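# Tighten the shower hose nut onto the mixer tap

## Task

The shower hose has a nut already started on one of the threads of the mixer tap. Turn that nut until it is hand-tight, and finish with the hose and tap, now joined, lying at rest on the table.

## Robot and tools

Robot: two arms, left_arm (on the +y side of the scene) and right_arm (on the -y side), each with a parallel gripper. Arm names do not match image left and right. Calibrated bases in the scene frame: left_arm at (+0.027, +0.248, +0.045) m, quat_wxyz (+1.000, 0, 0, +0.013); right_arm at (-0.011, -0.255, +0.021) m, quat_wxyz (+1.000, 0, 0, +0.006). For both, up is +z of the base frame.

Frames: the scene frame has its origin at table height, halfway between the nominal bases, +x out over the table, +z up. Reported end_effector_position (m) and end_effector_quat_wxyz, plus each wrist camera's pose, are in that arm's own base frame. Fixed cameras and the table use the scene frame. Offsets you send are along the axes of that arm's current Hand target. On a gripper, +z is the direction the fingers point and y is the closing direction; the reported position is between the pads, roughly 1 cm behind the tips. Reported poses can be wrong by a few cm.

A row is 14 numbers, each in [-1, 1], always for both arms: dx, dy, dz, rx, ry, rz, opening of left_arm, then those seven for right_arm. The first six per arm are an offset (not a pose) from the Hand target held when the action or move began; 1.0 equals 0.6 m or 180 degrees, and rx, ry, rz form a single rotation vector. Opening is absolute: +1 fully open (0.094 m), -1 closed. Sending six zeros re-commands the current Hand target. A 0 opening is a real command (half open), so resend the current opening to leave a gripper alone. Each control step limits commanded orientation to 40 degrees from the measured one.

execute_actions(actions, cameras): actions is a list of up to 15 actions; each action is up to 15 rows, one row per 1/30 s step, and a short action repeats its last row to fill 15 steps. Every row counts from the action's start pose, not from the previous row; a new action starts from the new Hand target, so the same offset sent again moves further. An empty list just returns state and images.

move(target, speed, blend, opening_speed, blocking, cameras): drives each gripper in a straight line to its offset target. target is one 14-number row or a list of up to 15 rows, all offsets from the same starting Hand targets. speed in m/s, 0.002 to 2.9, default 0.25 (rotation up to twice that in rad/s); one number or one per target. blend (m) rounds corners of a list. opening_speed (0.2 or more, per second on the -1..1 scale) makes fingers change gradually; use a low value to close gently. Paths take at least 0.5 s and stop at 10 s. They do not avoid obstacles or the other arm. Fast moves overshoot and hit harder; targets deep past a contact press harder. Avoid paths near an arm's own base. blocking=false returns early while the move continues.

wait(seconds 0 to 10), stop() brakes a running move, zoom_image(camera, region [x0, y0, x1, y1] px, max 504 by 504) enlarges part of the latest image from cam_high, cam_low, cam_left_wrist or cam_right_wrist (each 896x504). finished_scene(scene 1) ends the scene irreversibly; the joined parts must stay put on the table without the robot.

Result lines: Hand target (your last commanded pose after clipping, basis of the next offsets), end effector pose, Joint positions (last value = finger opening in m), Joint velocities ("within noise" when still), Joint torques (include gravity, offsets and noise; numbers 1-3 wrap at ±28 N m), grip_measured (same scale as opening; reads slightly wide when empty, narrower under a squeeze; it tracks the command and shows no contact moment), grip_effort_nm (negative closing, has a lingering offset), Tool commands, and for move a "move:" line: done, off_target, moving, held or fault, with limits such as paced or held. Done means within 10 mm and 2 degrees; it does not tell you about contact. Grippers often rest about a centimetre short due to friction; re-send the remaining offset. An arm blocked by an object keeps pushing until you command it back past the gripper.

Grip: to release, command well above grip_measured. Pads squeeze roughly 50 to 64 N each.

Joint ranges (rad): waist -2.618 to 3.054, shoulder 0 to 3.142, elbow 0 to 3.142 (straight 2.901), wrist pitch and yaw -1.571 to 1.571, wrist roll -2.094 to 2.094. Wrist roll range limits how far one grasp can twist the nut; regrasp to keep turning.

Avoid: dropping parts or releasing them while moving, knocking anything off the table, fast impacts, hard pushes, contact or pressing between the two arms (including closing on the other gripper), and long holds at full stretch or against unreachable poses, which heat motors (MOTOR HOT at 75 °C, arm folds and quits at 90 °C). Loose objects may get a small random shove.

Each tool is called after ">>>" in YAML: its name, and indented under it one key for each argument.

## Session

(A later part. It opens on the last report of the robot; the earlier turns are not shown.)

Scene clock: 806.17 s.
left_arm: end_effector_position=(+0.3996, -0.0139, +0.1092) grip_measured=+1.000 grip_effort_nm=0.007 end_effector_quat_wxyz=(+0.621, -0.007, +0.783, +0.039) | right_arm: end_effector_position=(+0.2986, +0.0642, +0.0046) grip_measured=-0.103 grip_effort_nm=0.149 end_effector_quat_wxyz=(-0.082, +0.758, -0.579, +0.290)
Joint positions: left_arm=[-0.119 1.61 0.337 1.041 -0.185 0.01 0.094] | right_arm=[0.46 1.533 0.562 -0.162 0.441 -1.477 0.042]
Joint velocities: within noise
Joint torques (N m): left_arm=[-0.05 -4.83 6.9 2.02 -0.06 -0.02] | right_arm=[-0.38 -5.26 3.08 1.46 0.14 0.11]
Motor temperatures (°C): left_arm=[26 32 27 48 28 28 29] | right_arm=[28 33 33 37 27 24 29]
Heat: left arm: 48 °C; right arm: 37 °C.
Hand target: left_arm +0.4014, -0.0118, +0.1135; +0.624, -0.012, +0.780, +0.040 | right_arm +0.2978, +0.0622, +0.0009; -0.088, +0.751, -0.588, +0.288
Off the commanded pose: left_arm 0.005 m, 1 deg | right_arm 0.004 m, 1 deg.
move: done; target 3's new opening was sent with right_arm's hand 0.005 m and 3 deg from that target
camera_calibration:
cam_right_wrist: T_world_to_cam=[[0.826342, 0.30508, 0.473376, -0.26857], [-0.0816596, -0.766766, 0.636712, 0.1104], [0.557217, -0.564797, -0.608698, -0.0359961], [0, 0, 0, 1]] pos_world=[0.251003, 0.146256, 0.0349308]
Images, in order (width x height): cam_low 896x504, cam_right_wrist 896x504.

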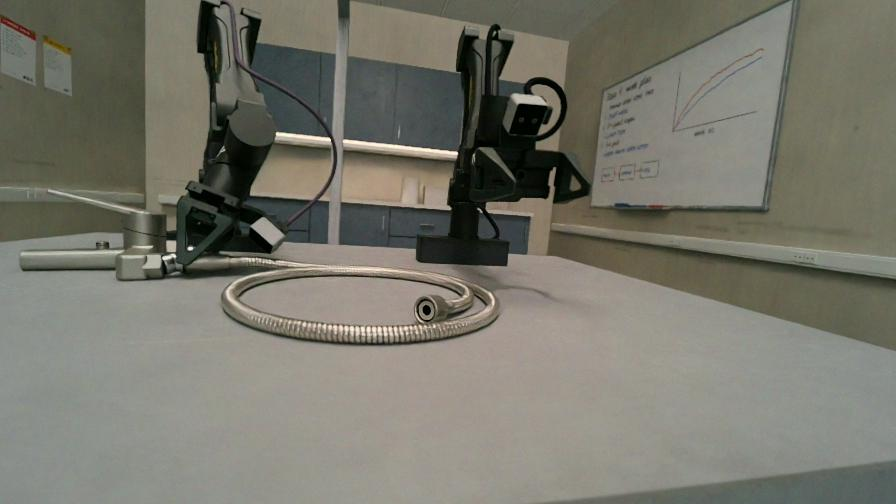

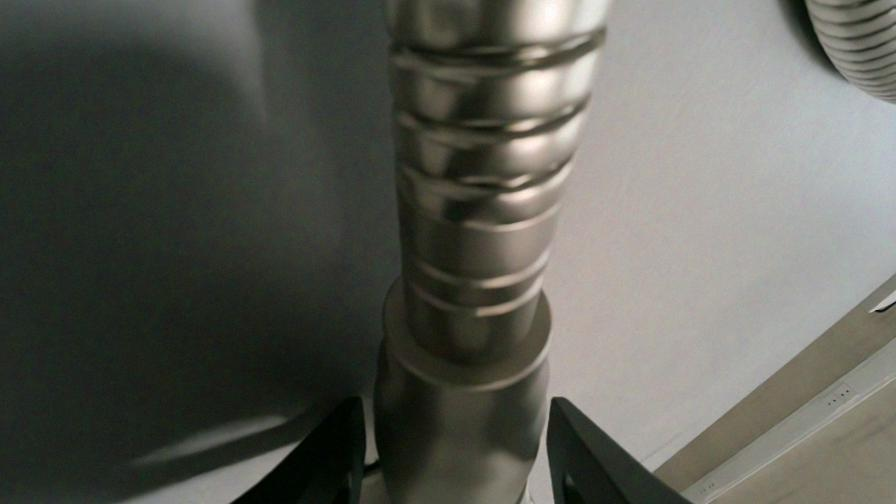

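>>> move:
  target:
    - [0,0,0,0,0,0,1, 0.0045,-0.0023,-0.0029,-0.3089,0,-0.1248,-0.1]
    - [0,0,0,0,0,0,1, 0.0045,-0.0023,-0.0029,-0.3089,0,-0.1248,-0.8]
    - [0,0,0,0,0,0,1, 0.0028,0,0.0012,0,0,0,-0.8]
    - [0,0,0,0,0,0,1, 0.0028,0,0.0012,0,0,0,-0.1]
    - [0,0,0,0,0,0,1, 0.009,-0.0023,-0.0011,-0.3089,0,-0.1248,-0.1]
    - [0,0,0,0,0,0,1, 0.009,-0.0023,-0.0011,-0.3089,0,-0.1248,-0.8]
    - [0,0,0,0,0,0,1, 0.007,0,0.003,0,0,0,-0.8]
  speed: [0.6,0.2,0.3,0.2,0.6,0.2,0.3]
  cameras: ["cam_low","cam_right_wrist","cam_high"]

>>> zoom_image:
  camera: "cam_low"
  region: [120, 190, 280, 300]

Scene clock: 847.97 s.
left_arm: end_effector_position=(+0.3996, -0.0139, +0.1092) grip_measured=+1.000 grip_effort_nm=0.012 end_effector_quat_wxyz=(+0.621, -0.007, +0.783, +0.039) | right_arm: end_effector_position=(+0.2955, +0.0573, +0.0038) grip_measured=-0.412 grip_effort_nm=-1.038 end_effector_quat_wxyz=(+0.141, +0.810, -0.553, +0.136)
Joint positions: left_arm=[-0.119 1.61 0.337 1.041 -0.185 0.01 0.094] | right_arm=[0.411 1.887 1.099 -0.883 0.383 -1.512 0.028]
Joint velocities: within noise
Joint torques (N m): left_arm=[0.1 -4.85 6.9 2.02 -0.08 0] | right_arm=[0.03 -10.02 2.37 0.6 0.18 0.11]
Motor temperatures (°C): left_arm=[26 32 27 48 28 28 29] | right_arm=[28 33 33 37 26 24 29]
Heat: left arm: 48 °C; right arm: 37 °C.
Hand target: left_arm +0.4014, -0.0118, +0.1135; +0.624, -0.012, +0.780, +0.040 | right_arm +0.2994, +0.0578, +0.0025; +0.123, +0.803, -0.564, +0.146 (not the last commanded pose)
Off the commanded pose: left_arm 0.005 m, 1 deg | right_arm 0.005 m, 33 deg.
move: off_target (right_arm; path cut at 10 s); path passed 6 of 7 targets; target 2's new opening was sent with right_arm's hand 0.007 m and 3 deg from that target; target 6's new opening was sent with right_arm's hand 0.006 m and 3 deg from that target
camera_calibration:
cam_right_wrist: T_world_to_cam=[[0.938702, 0.339181, -0.0616083, -0.296555], [0.277817, -0.638509, 0.717722, -0.00849832], [0.2041, -0.690842, -0.693599, 0.0731783], [0, 0, 0, 1]] pos_world=[0.265802, 0.145714, 0.0385856]
Images, in order (width x height): cam_high 896x504, cam_low 896x504, cam_right_wrist 896x504.

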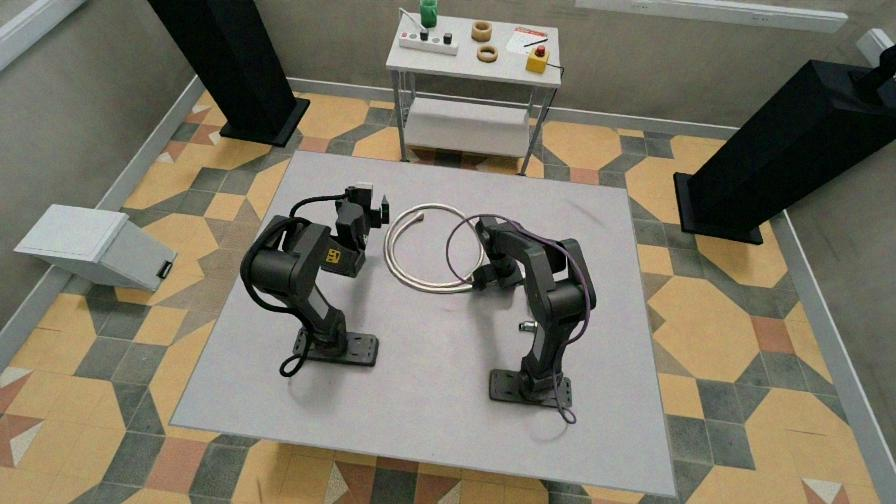

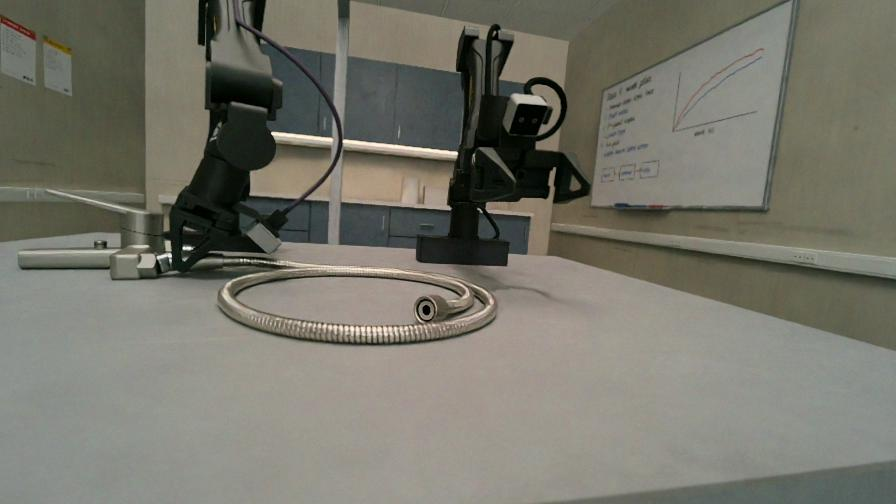

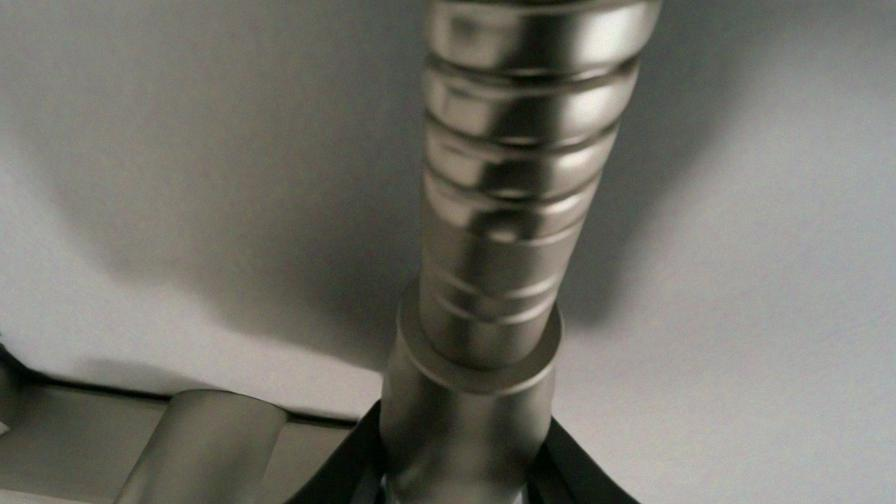

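Scaled by 3.150 from the camera's 896x504 image, which has a finer 1280x720 frame.

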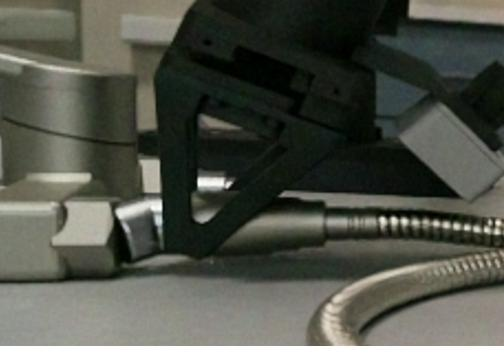

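>>> move:
  target: [0,0,0,0,0,0,1, 0,0,0,0,0,0,-0.1]
  cameras: ["cam_low","cam_right_wrist"]

>>> zoom_image:
  camera: "cam_low"
  region: [100, 190, 260, 300]

Scene clock: 857.27 s.
left_arm: end_effector_position=(+0.3996, -0.0139, +0.1092) grip_measured=+1.000 grip_effort_nm=0.002 end_effector_quat_wxyz=(+0.621, -0.007, +0.783, +0.039) | right_arm: end_effector_position=(+0.2977, +0.0583, +0.0004) grip_measured=-0.103 grip_effort_nm=0.144 end_effector_quat_wxyz=(+0.133, +0.806, -0.560, +0.142)
Joint positions: left_arm=[-0.119 1.61 0.337 1.041 -0.185 0.01 0.094] | right_arm=[0.411 1.887 1.085 -0.85 0.383 -1.5 0.042]
Joint velocities: within noise
Joint torques (N m): left_arm=[0.03 -4.81 6.8 2.01 -0.07 -0.03] | right_arm=[0.03 -10.02 3.26 0.29 0.17 0.04]
Motor temperatures (°C): left_arm=[26 32 27 48 28 28 29] | right_arm=[28 34 33 36 26 24 29]
Heat: left arm: 48 °C; right arm: 36 °C.
Hand target: left_arm +0.4014, -0.0118, +0.1135; +0.624, -0.012, +0.780, +0.040 | right_arm +0.2994, +0.0578, +0.0025; +0.123, +0.803, -0.564, +0.146
Off the commanded pose: left_arm 0.005 m, 1 deg | right_arm 0.003 m, 1 deg.
move: done
camera_calibration:
cam_right_wrist: T_world_to_cam=[[0.943581, 0.328881, -0.0386404, -0.300136], [0.255081, -0.647469, 0.718135, 0.00120076], [0.211162, -0.687474, -0.69483, 0.068787], [0, 0, 0, 1]] pos_world=[0.268371, 0.146776, 0.0353356]
Images, in order (width x height): cam_low 896x504, cam_right_wrist 896x504.

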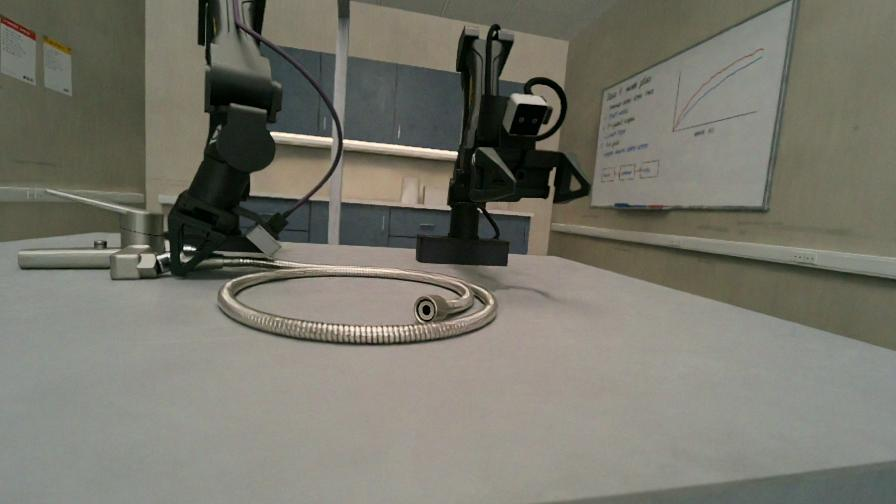

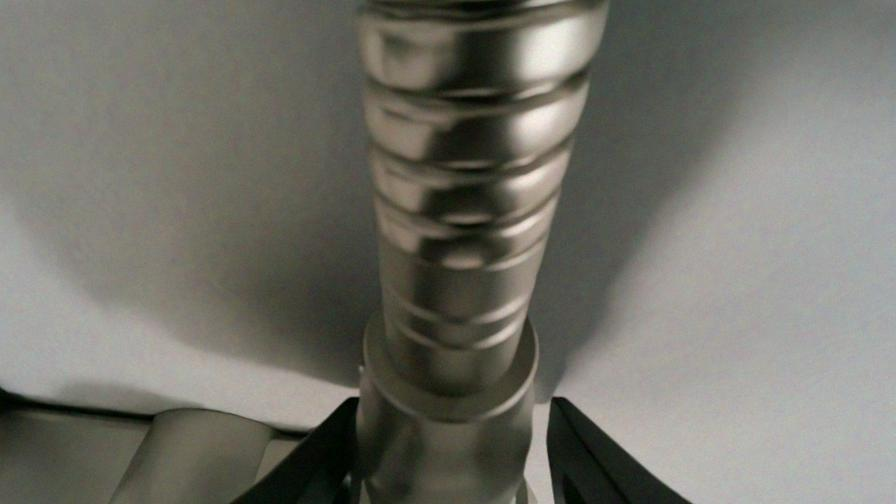

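Scaled by 3.150 from the camera's 896x504 image, which has a finer 1280x720 frame.

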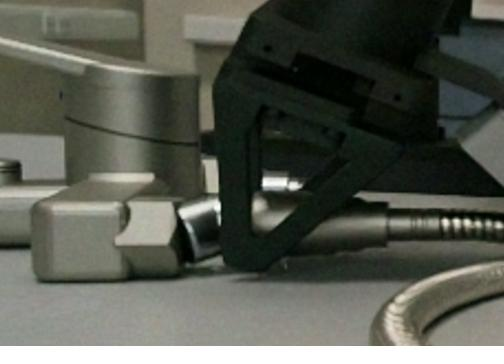

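>>> move:
  target:
    - [0,0,0,0,0,0,1, 0.0072,0,0.0002,-0.1544,0,-0.0624,-0.1]
    - [0,0,0,0,0,0,1, 0.0072,0,0.0002,-0.1544,0,-0.0624,-0.8]
    - [0,0,0,0,0,0,1, 0.0065,0,0.0017,0.1544,0,0.0624,-0.8]
  speed: [0.5,0.2,0.25]
  cameras: ["cam_low","cam_right_wrist"]

>>> zoom_image:
  camera: "cam_low"
  region: [100, 190, 260, 300]

Scene clock: 885.80 s.
left_arm: end_effector_position=(+0.3996, -0.0139, +0.1092) grip_measured=+1.000 grip_effort_nm=0.002 end_effector_quat_wxyz=(+0.621, -0.007, +0.783, +0.039) | right_arm: end_effector_position=(+0.2976, +0.0533, +0.0068) grip_measured=-0.434 grip_effort_nm=-1.033 end_effector_quat_wxyz=(-0.071, +0.758, -0.581, +0.288)
Joint positions: left_arm=[-0.119 1.61 0.337 1.041 -0.185 0.01 0.094] | right_arm=[0.425 1.514 0.562 -0.186 0.435 -1.505 0.027]
Joint velocities: within noise
Joint torques (N m): left_arm=[0.16 -4.71 6.89 2.03 -0.06 -0.04] | right_arm=[-0.47 -4.67 2.91 1.79 0.1 0.07]
Motor temperatures (°C): left_arm=[26 31 27 48 28 28 29] | right_arm=[28 35 33 36 26 24 29]
Heat: left arm: 48 °C; right arm: 36 °C.
Hand target: left_arm +0.4014, -0.0118, +0.1135; +0.624, -0.012, +0.780, +0.040 | right_arm +0.3007, +0.0541, +0.0030; -0.088, +0.751, -0.588, +0.288
Off the commanded pose: left_arm 0.005 m, 1 deg | right_arm 0.005 m, 2 deg.
move: done; target 2's new opening was sent with right_arm's hand 0.005 m and 3 deg from that target
camera_calibration:
cam_right_wrist: T_world_to_cam=[[0.835864, 0.302403, 0.45813, -0.268075], [-0.0803757, -0.758161, 0.647095, 0.0996341], [0.54302, -0.577706, -0.609414, -0.0353275], [0, 0, 0, 1]] pos_world=[0.251266, 0.136197, 0.0368114]
Images, in order (width x height): cam_low 896x504, cam_right_wrist 896x504.

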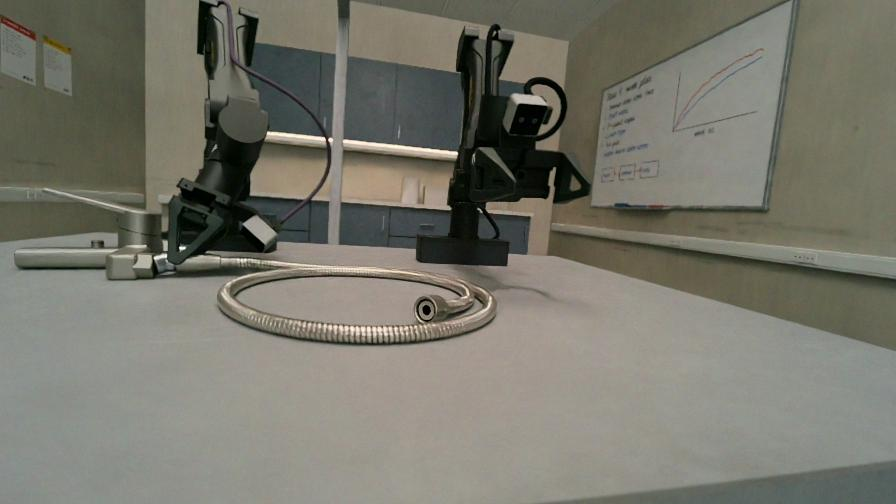

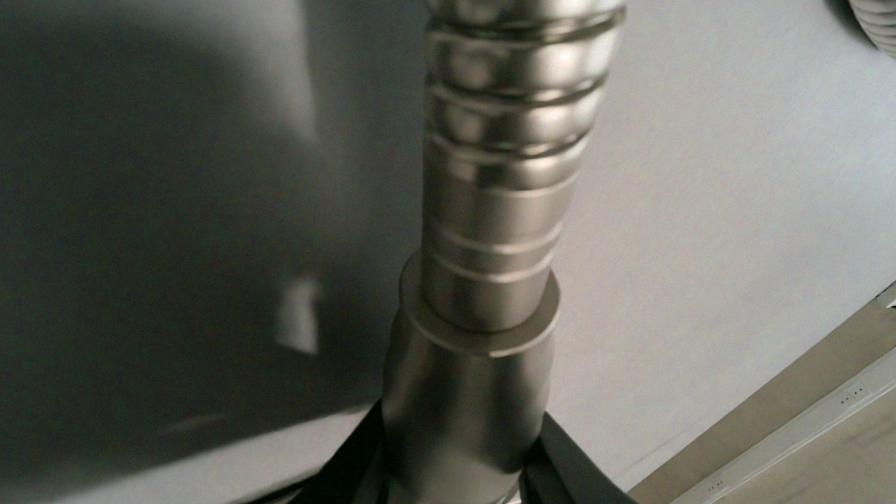

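Scaled by 3.150 from the camera's 896x504 image, which has a finer 1280x720 frame.

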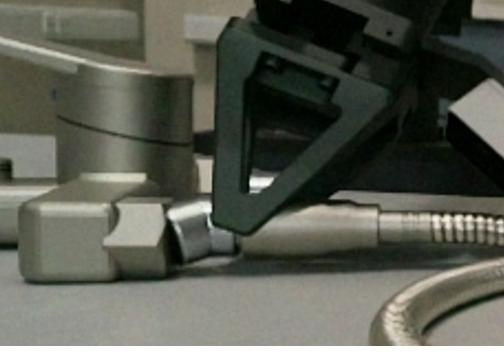

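>>> move:
  target:
    - [0,0,0,0,0,0,1, 0,0,0,0,0,0,-0.1]
    - [0,0,0,0,0,0,1, 0.0005,-0.0008,-0.0014,-0.3089,0,-0.1248,-0.1]
    - [0,0,0,0,0,0,1, 0.0005,-0.0008,-0.0014,-0.3089,0,-0.1248,-0.8]
    - [0,0,0,0,0,0,1, 0,0,0,0,0,0,-0.8]
    - [0,0,0,0,0,0,1, 0,0,0,0,0,0,-0.1]
  speed: [0.6,0.6,0.2,0.3,0.2]
  cameras: ["cam_low","cam_right_wrist"]

>>> zoom_image:
  camera: "cam_low"
  region: [100, 190, 260, 300]

Scene clock: 903.67 s.
left_arm: end_effector_position=(+0.3996, -0.0139, +0.1092) grip_measured=+1.000 grip_effort_nm=0.002 end_effector_quat_wxyz=(+0.621, -0.007, +0.783, +0.039) | right_arm: end_effector_position=(+0.2998, +0.0544, +0.0047) grip_measured=-0.103 grip_effort_nm=0.139 end_effector_quat_wxyz=(-0.077, +0.758, -0.579, +0.290)
Joint positions: left_arm=[-0.119 1.61 0.337 1.041 -0.185 0.01 0.094] | right_arm=[0.422 1.524 0.554 -0.155 0.429 -1.514 0.042]
Joint velocities: within noise
Joint torques (N m): left_arm=[0.05 -4.78 6.9 2.04 -0.05 -0.02] | right_arm=[-0.31 -5.39 3.38 1.5 0.11 0.12]
Motor temperatures (°C): left_arm=[26 31 27 48 28 28 29] | right_arm=[28 34 33 37 26 24 29]
Heat: left arm: 48 °C; right arm: 37 °C.
Hand target: left_arm +0.4014, -0.0118, +0.1135; +0.624, -0.012, +0.780, +0.040 | right_arm +0.3007, +0.0541, +0.0030; -0.088, +0.751, -0.588, +0.288
Off the commanded pose: left_arm 0.005 m, 1 deg | right_arm 0.002 m, 2 deg.
move: done; target 3's new opening was sent with right_arm's hand 0.005 m and 3 deg from that target; target 5's new opening was sent with right_arm's hand 0.004 m and 3 deg from that target
camera_calibration:
cam_right_wrist: T_world_to_cam=[[0.829933, 0.305622, 0.466697, -0.26767], [-0.0802199, -0.762504, 0.641991, 0.102268], [0.552065, -0.570248, -0.60831, -0.040349], [0, 0, 0, 1]] pos_world=[0.252627, 0.136777, 0.0347208]
Images, in order (width x height): cam_low 896x504, cam_right_wrist 896x504.

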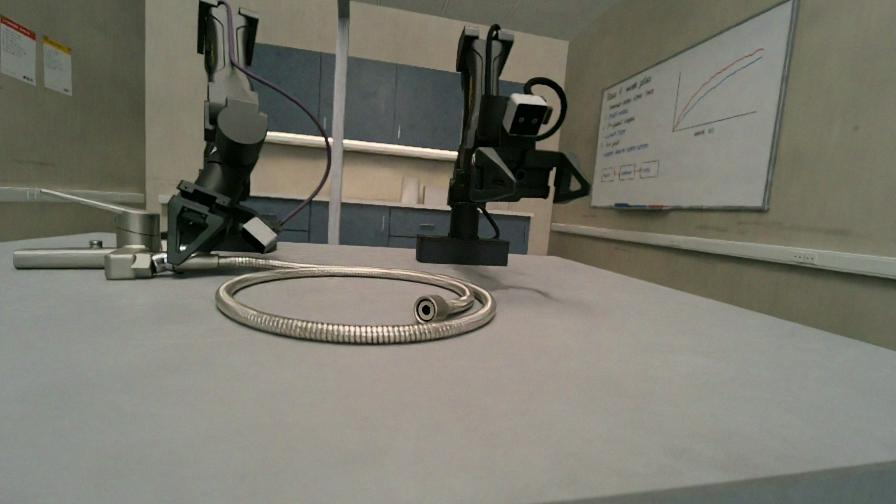

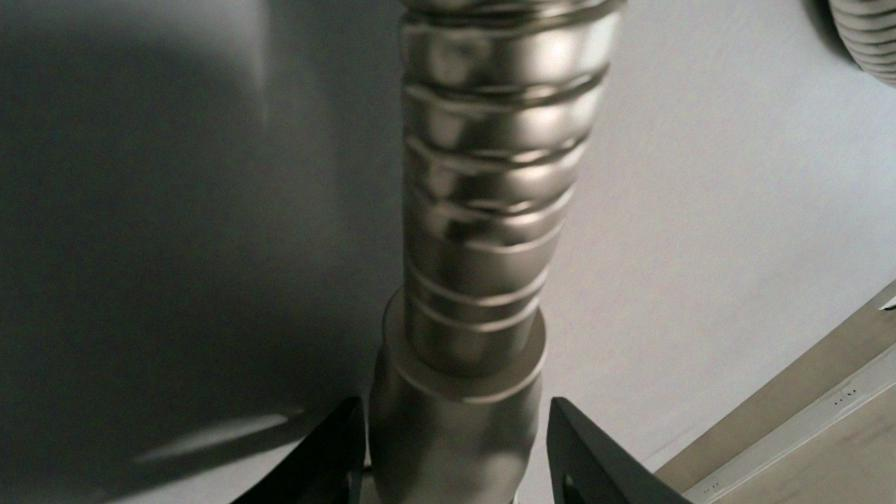

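Scaled by 3.150 from the camera's 896x504 image, which has a finer 1280x720 frame.

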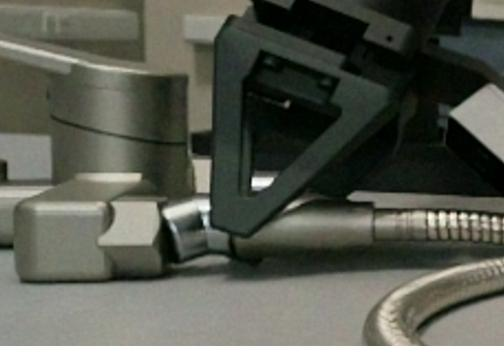

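>>> move:
  target:
    - [0,0,0,0,0,0,1, 0.0028,-0.0008,-0.0005,-0.3089,0,-0.1248,-0.1]
    - [0,0,0,0,0,0,1, 0.0028,-0.0008,-0.0005,-0.3089,0,-0.1248,-0.8]
    - [0,0,0,0,0,0,1, 0.0023,0,0.0009,0,0,0,-0.8]
    - [0,0,0,0,0,0,1, 0.0023,0,0.0009,0,0,0,-0.1]
    - [0,0,0,0,0,0,1, 0.0050,-0.0008,0.0004,-0.3089,0,-0.1248,-0.1]
  speed: [0.7,0.2,0.4,0.2,0.7]
  cameras: []

>>> move:
  target:
    - [0,0,0,0,0,0,1, 0,0,0,0,0,0,-0.8]
    - [0,0,0,0,0,0,1, 0,0.0008,0,0.3089,0,0.1248,-0.8]
  speed: [0.2,0.3]
  cameras: ["cam_low","cam_right_wrist"]

>>> zoom_image:
  camera: "cam_low"
  region: [100, 190, 260, 300]

Scene clock: 926.70 s.
left_arm: end_effector_position=(+0.3996, -0.0139, +0.1092) grip_measured=+1.000 grip_effort_nm=0.002 end_effector_quat_wxyz=(+0.621, -0.007, +0.783, +0.039) | right_arm: end_effector_position=(+0.3098, +0.0541, +0.0049) grip_measured=-0.102 grip_effort_nm=0.105 end_effector_quat_wxyz=(+0.304, +0.805, -0.509, +0.019)
Joint positions: left_arm=[-0.119 1.61 0.337 1.041 -0.185 0.01 0.094] | right_arm=[0.38 2.286 1.61 -1.398 0.378 -1.535 0.042]
Joint velocities: within noise
Joint torques (N m): left_arm=[0.08 -4.82 6.95 2 -0.06 0.01] | right_arm=[-0.54 -8.99 5.27 -1.31 0.05 0]
Motor temperatures (°C): left_arm=[26 31 27 48 28 28 29] | right_arm=[28 33 33 37 26 24 29]
Heat: left arm: 48 °C; right arm: 37 °C.
Hand target: left_arm +0.4014, -0.0118, +0.1135; +0.624, -0.012, +0.780, +0.040 | right_arm +0.3017, +0.0514, +0.0040; +0.326, +0.801, -0.502, -0.006
Off the commanded pose: left_arm 0.005 m, 1 deg | right_arm 0.009 m, 4 deg.
move: off_target (right_arm); target 2's new opening was sent with right_arm's hand 0.008 m and 4 deg from that target; target 4's new opening was sent with right_arm's hand 0.008 m and 3 deg from that target
No camera images: "cameras" was empty.

Scene clock: 930.27 s.
left_arm: end_effector_position=(+0.3996, -0.0139, +0.1092) grip_measured=+1.000 grip_effort_nm=0.002 end_effector_quat_wxyz=(+0.621, -0.007, +0.783, +0.039) | right_arm: end_effector_position=(+0.2979, +0.0500, +0.0039) grip_measured=-0.411 grip_effort_nm=-1.038 end_effector_quat_wxyz=(-0.069, +0.760, -0.581, +0.283)
Joint positions: left_arm=[-0.119 1.61 0.337 1.041 -0.185 0.01 0.094] | right_arm=[0.406 1.522 0.561 -0.18 0.421 -1.523 0.028]
Joint velocities: within noise
Joint torques (N m): left_arm=[0.06 -4.81 6.94 2.01 -0.03 -0.01] | right_arm=[-0.13 -5.93 2.99 1.7 0.11 0.09]
Motor temperatures (°C): left_arm=[26 31 27 48 28 28 29] | right_arm=[28 34 33 37 26 24 29]
Heat: left arm: 48 °C; right arm: 37 °C.
Hand target: left_arm +0.4014, -0.0118, +0.1135; +0.624, -0.012, +0.780, +0.040 | right_arm +0.3013, +0.0512, +0.0043; -0.088, +0.751, -0.588, +0.288
Off the commanded pose: left_arm 0.005 m, 1 deg | right_arm 0.004 m, 3 deg.
move: off_target (right_arm)
camera_calibration:
cam_right_wrist: T_world_to_cam=[[0.840568, 0.304209, 0.448222, -0.267439], [-0.0706118, -0.758835, 0.647444, 0.0961968], [0.537085, -0.57587, -0.616372, -0.0374404], [0, 0, 0, 1]] pos_world=[0.251702, 0.132794, 0.0345129]
Images, in order (width x height): cam_low 896x504, cam_right_wrist 896x504.

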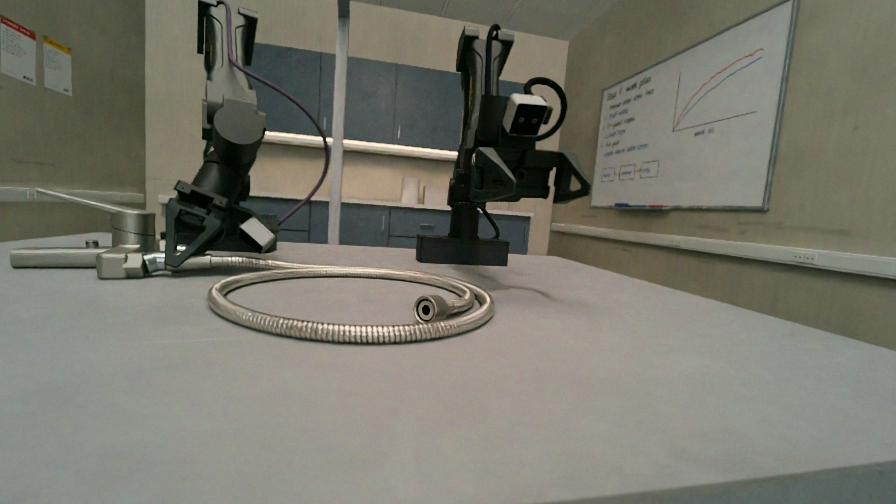

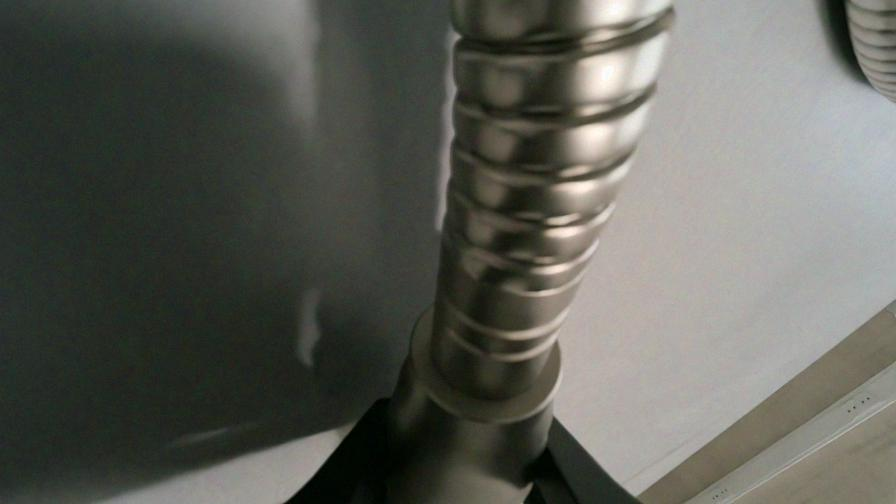

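Scaled by 3.150 from the camera's 896x504 image, which has a finer 1280x720 frame.

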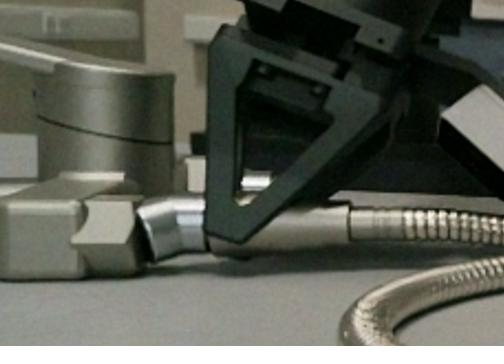

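>>> move:
  target:
    - [0,0,0,0,0,0,1, 0,0,0,0,0,0,-0.1]
    - [0,0,0,0,0,0,1, 0,0,0,-0.1442,0,-0.0583,-0.1]
    - [0,0,0,0,0,0,1, 0.0165,-0.0235,-0.041,-0.1442,0,-0.0583,0.1]
  speed: [0.2,0.5,0.2]
  cameras: ["cam_low","cam_right_wrist"]

>>> zoom_image:
  camera: "cam_low"
  region: [130, 240, 210, 290]

>>> zoom_image:
  camera: "cam_right_wrist"
  region: [350, 270, 600, 504]

Scene clock: 954.10 s.
left_arm: end_effector_position=(+0.3996, -0.0139, +0.1092) grip_measured=+1.000 grip_effort_nm=-0.002 end_effector_quat_wxyz=(+0.621, -0.007, +0.783, +0.039) | right_arm: end_effector_position=(+0.2950, +0.0482, +0.0220) grip_measured=+0.097 grip_effort_nm=0.139 end_effector_quat_wxyz=(+0.124, +0.803, -0.563, +0.152)
Joint positions: left_arm=[-0.119 1.61 0.337 1.041 -0.185 0.01 0.094] | right_arm=[0.388 1.801 1.07 -0.887 0.392 -1.52 0.052]
Joint velocities: within noise
Joint torques (N m): left_arm=[-0.01 -4.78 6.94 2.02 -0.07 -0.01] | right_arm=[-0.59 -10.19 6.3 -0.03 0.11 0.03]
Motor temperatures (°C): left_arm=[26 31 27 48 28 28 29] | right_arm=[28 33 33 38 26 24 29]
Heat: left arm: 48 °C; right arm: 38 °C.
Hand target: left_arm +0.4014, -0.0118, +0.1135; +0.624, -0.012, +0.780, +0.040 | right_arm +0.3012, +0.0512, +0.0343; +0.109, +0.802, -0.567, +0.156
Off the commanded pose: left_arm 0.005 m, 1 deg | right_arm 0.014 m, 2 deg.
move: off_target (right_arm); target 3's new opening was sent with right_arm's hand 0.014 m and 2 deg from that target
camera_calibration:
cam_right_wrist: T_world_to_cam=[[0.94554, 0.325287, -0.0119545, -0.29445], [0.232901, -0.650425, 0.722983, -0.0136173], [0.227401, -0.686393, -0.690762, 0.0724646], [0, 0, 0, 1]] pos_world=[0.265107, 0.136663, 0.0563809]
Images, in order (width x height): cam_low 896x504, cam_right_wrist 896x504.

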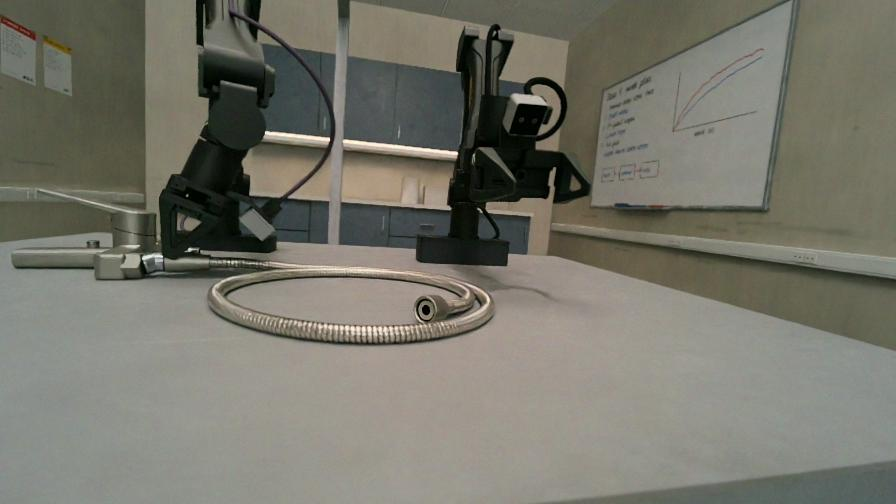

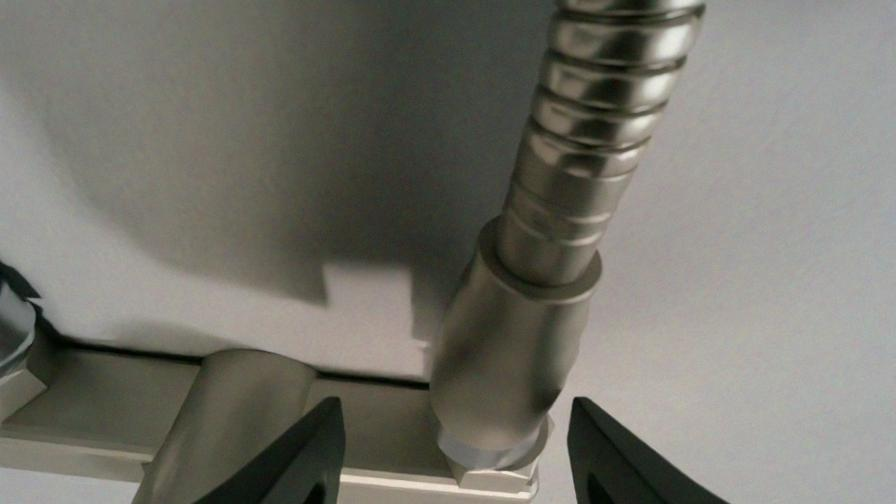

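Scaled by 6.300 from the camera's 896x504 image, which has a finer 1280x720 frame.

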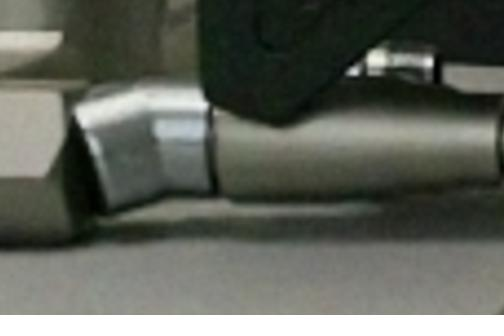

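Scaled by 2.016 from the camera's 896x504 image, which has a finer 1280x720 frame.

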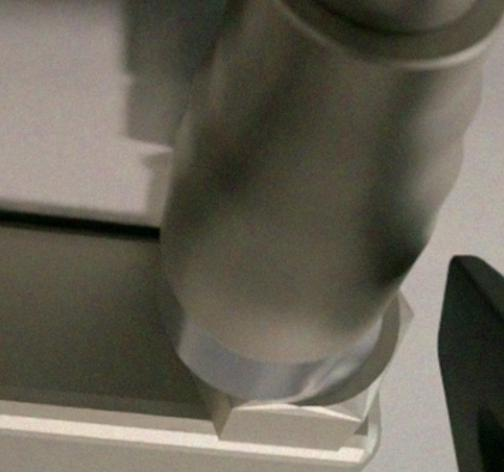

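>>> move:
  target:
    - [0,0,0,0,0,0,1, 0.0295,-0.0035,0.0118,-0.0104,0,0.0258,0.1]
    - [0,0,0,0,0,0,1, 0.0107,-0.0035,0.0588,-0.0104,0,0.0258,0]
  speed: [0.2,0.15]
  cameras: ["cam_low","cam_right_wrist"]

>>> zoom_image:
  camera: "cam_low"
  region: [100, 190, 260, 300]

Scene clock: 986.40 s.
left_arm: end_effector_position=(+0.3996, -0.0139, +0.1092) grip_measured=+1.000 grip_effort_nm=0.002 end_effector_quat_wxyz=(+0.621, -0.007, +0.783, +0.039) | right_arm: end_effector_position=(+0.3107, +0.0323, +0.0119) grip_measured=+0.003 grip_effort_nm=-0.154 end_effector_quat_wxyz=(+0.114, +0.774, -0.602, +0.157)
Joint positions: left_arm=[-0.119 1.61 0.337 1.041 -0.185 0.01 0.094] | right_arm=[0.319 1.841 1.078 -0.823 0.39 -1.497 0.047]
Joint velocities: within noise
Joint torques (N m): left_arm=[0.16 -4.75 6.93 2.02 -0.08 0] | right_arm=[-0.13 -6.8 3.77 0.44 0.12 0.06]
Motor temperatures (°C): left_arm=[26 31 27 48 28 28 29] | right_arm=[28 34 33 35 26 24 29]
Heat: left arm: 48 °C; right arm: 35 °C.
Hand target: left_arm +0.4014, -0.0118, +0.1135; +0.624, -0.012, +0.780, +0.040 | right_arm +0.3096, +0.0339, +0.0040; +0.116, +0.776, -0.601, +0.151
Off the commanded pose: left_arm 0.005 m, 1 deg | right_arm 0.008 m, 1 deg.
move: done
camera_calibration:
cam_right_wrist: T_world_to_cam=[[0.970703, 0.238542, 0.0288558, -0.309682], [0.145294, -0.678371, 0.720209, 0.00784878], [0.191375, -0.694917, -0.693156, 0.0625892], [0, 0, 0, 1]] pos_world=[0.287491, 0.122691, 0.0466675]
Images, in order (width x height): cam_low 896x504, cam_right_wrist 896x504.

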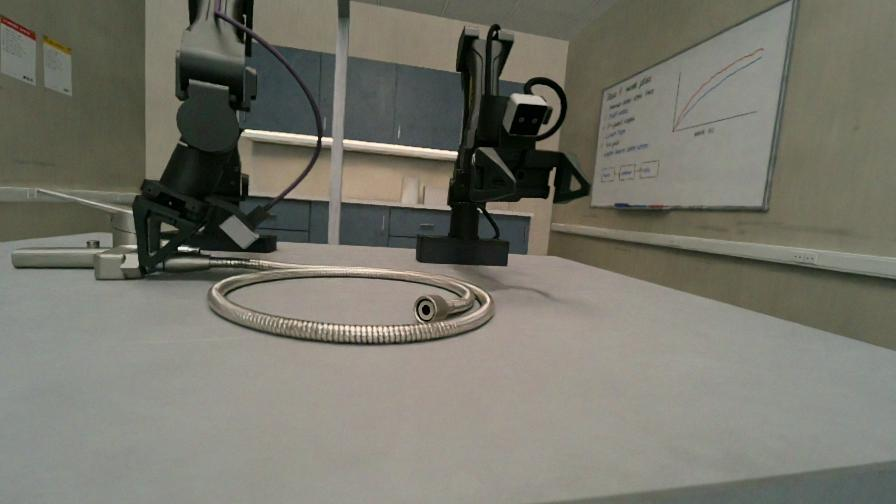

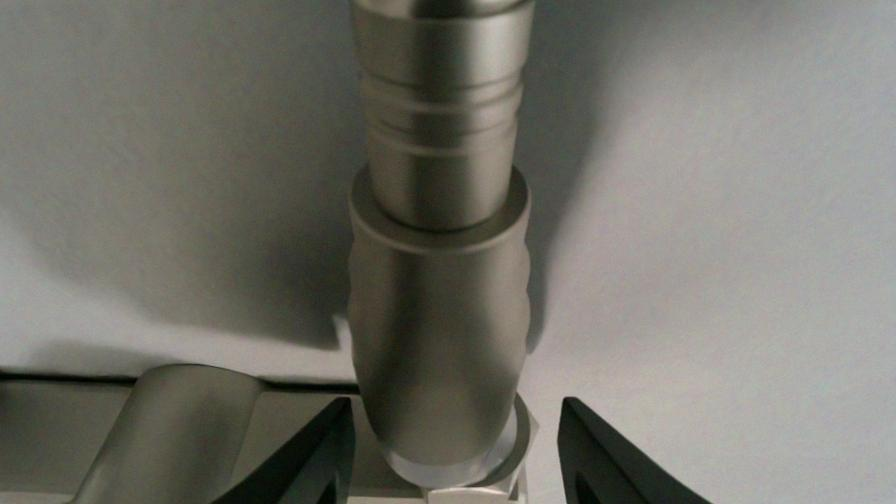

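Scaled by 3.150 from the camera's 896x504 image, which has a finer 1280x720 frame.

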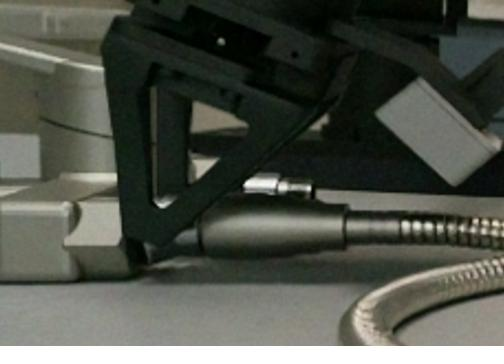

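>>> move:
  target:
    - [0,0,0,0,0,0,1, -0.0139,0.005,-0.0056,-0.1544,0,-0.0624,-0.1]
    - [0,0,0,0,0,0,1, -0.0139,0.005,-0.0056,-0.1544,0,-0.0624,-0.8]
  speed: [0.3,0.2]
  cameras: ["cam_low","cam_right_wrist"]

>>> zoom_image:
  camera: "cam_low"
  region: [100, 190, 260, 300]

>>> move:
  target:
    - [0,0,0,0,0,0,1, 0,0,0,0.3,0,0.121,-0.8]
  speed: [0.2]
  cameras: ["cam_low","cam_right_wrist"]

>>> zoom_image:
  camera: "cam_low"
  region: [100, 190, 260, 300]

Scene clock: 1003.20 s.
left_arm: end_effector_position=(+0.3996, -0.0139, +0.1092) grip_measured=+1.000 grip_effort_nm=0.002 end_effector_quat_wxyz=(+0.621, -0.007, +0.783, +0.039) | right_arm: end_effector_position=(+0.3064, +0.0382, +0.0068) grip_measured=-0.433 grip_effort_nm=-1.038 end_effector_quat_wxyz=(+0.300, +0.781, -0.547, -0.003)
Joint positions: left_arm=[-0.119 1.61 0.337 1.041 -0.185 0.01 0.094] | right_arm=[0.317 2.275 1.602 -1.41 0.346 -1.511 0.027]
Joint velocities: within noise
Joint torques (N m): left_arm=[0.16 -4.82 6.87 2.04 -0.09 -0.01] | right_arm=[0.77 -9.01 5.46 -1.03 0.15 0.08]
Motor temperatures (°C): left_arm=[26 31 27 48 28 28 29] | right_arm=[28 33 33 35 26 24 29]
Heat: left arm: 48 °C; right arm: 35 °C.
Hand target: left_arm +0.4014, -0.0118, +0.1135; +0.624, -0.012, +0.780, +0.040 | right_arm +0.3045, +0.0419, +0.0040; +0.313, +0.780, -0.542, -0.009
Off the commanded pose: left_arm 0.005 m, 1 deg | right_arm 0.005 m, 2 deg.
move: done
camera_calibration:
cam_right_wrist: T_world_to_cam=[[0.863316, 0.213216, -0.45741, -0.26968], [0.485084, -0.600605, 0.635584, -0.0903139], [-0.139206, -0.770592, -0.62194, 0.167635], [0, 0, 0, 1]] pos_world=[0.299965, 0.132435, 0.0383065]
Images, in order (width x height): cam_low 896x504, cam_right_wrist 896x504.

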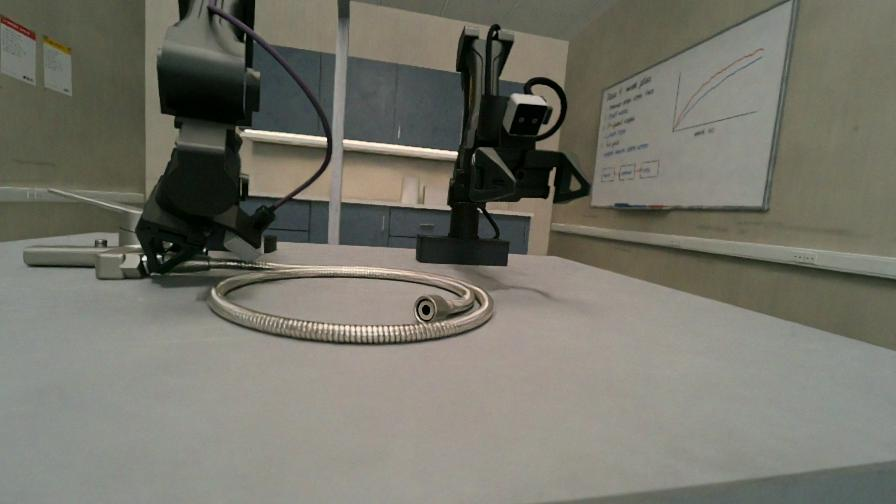

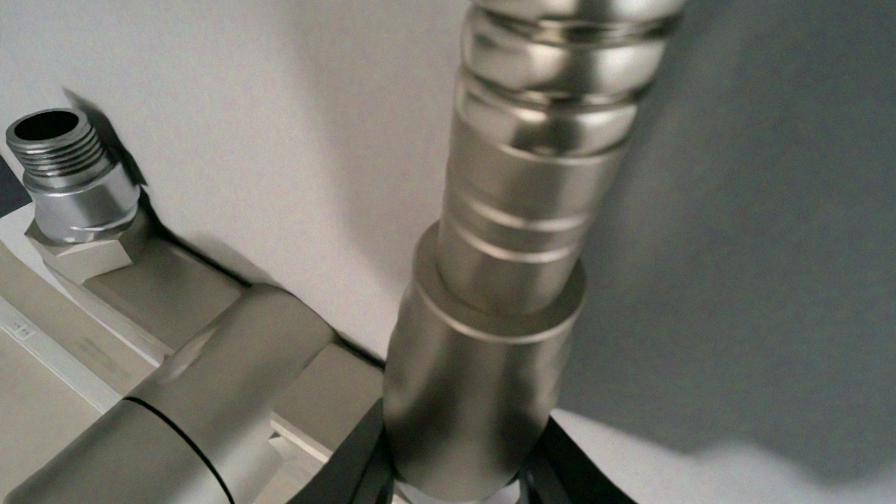

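Scaled by 3.150 from the camera's 896x504 image, which has a finer 1280x720 frame.

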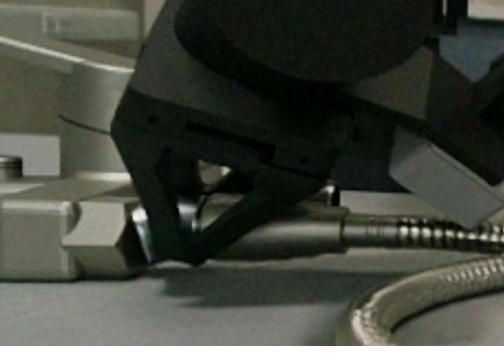

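Scene clock: 1007.07 s.
left_arm: end_effector_position=(+0.3996, -0.0139, +0.1092) grip_measured=+1.000 grip_effort_nm=0.002 end_effector_quat_wxyz=(+0.621, -0.007, +0.783, +0.039) | right_arm: end_effector_position=(+0.2936, +0.0331, +0.0161) grip_measured=-0.521 grip_effort_nm=-1.038 end_effector_quat_wxyz=(-0.044, +0.723, -0.618, +0.304)
Joint positions: left_arm=[-0.119 1.61 0.337 1.041 -0.185 0.01 0.094] | right_arm=[0.403 1.491 0.584 -0.274 0.502 -1.425 0.023]
Joint velocities: within noise
Joint torques (N m): left_arm=[0.1 -4.72 6.83 2.02 -0.04 -0.02] | right_arm=[-0.98 -2.1 3.29 2.19 -0.2 -0.08]
Motor temperatures (°C): left_arm=[26 31 27 48 28 28 29] | right_arm=[28 34 33 36 26 24 29]
Heat: left arm: 48 °C; right arm: 36 °C.
Hand target: left_arm +0.4014, -0.0118, +0.1135; +0.624, -0.012, +0.780, +0.040 | right_arm +0.3045, +0.0419, +0.0040; -0.077, +0.724, -0.620, +0.293
Off the commanded pose: left_arm 0.005 m, 1 deg | right_arm 0.018 m, 4 deg.
move: off_target (right_arm)
camera_calibration:
cam_right_wrist: T_world_to_cam=[[0.862395, 0.221061, 0.45542, -0.267878], [-0.169273, -0.721916, 0.670958, 0.102497], [0.477097, -0.655721, -0.585157, -0.017555], [0, 0, 0, 1]] pos_world=[0.256742, 0.1217, 0.0429533]
Images, in order (width x height): cam_low 896x504, cam_right_wrist 896x504.

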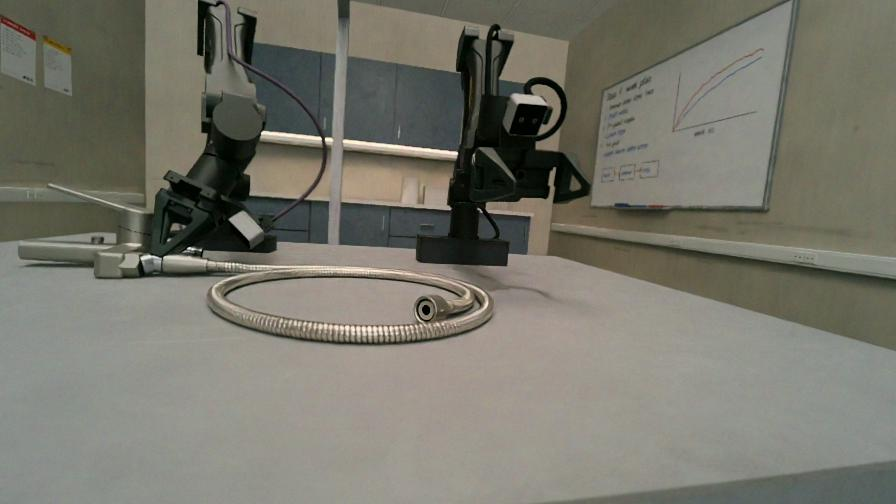

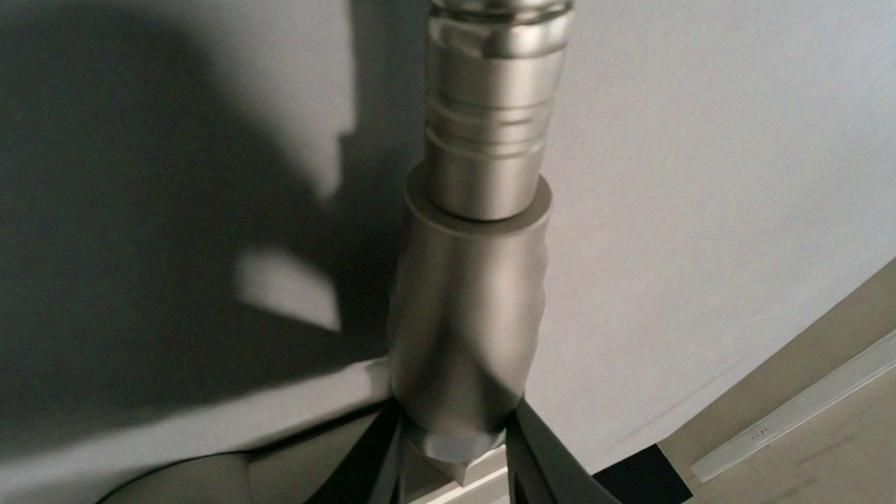

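Scaled by 3.150 from the camera's 896x504 image, which has a finer 1280x720 frame.

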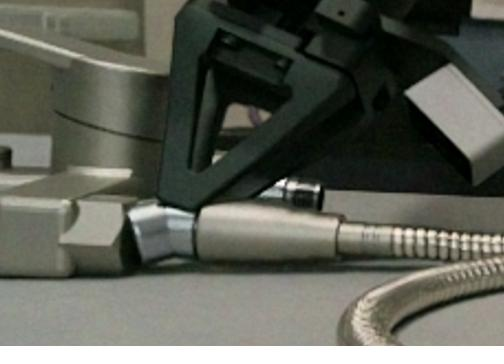

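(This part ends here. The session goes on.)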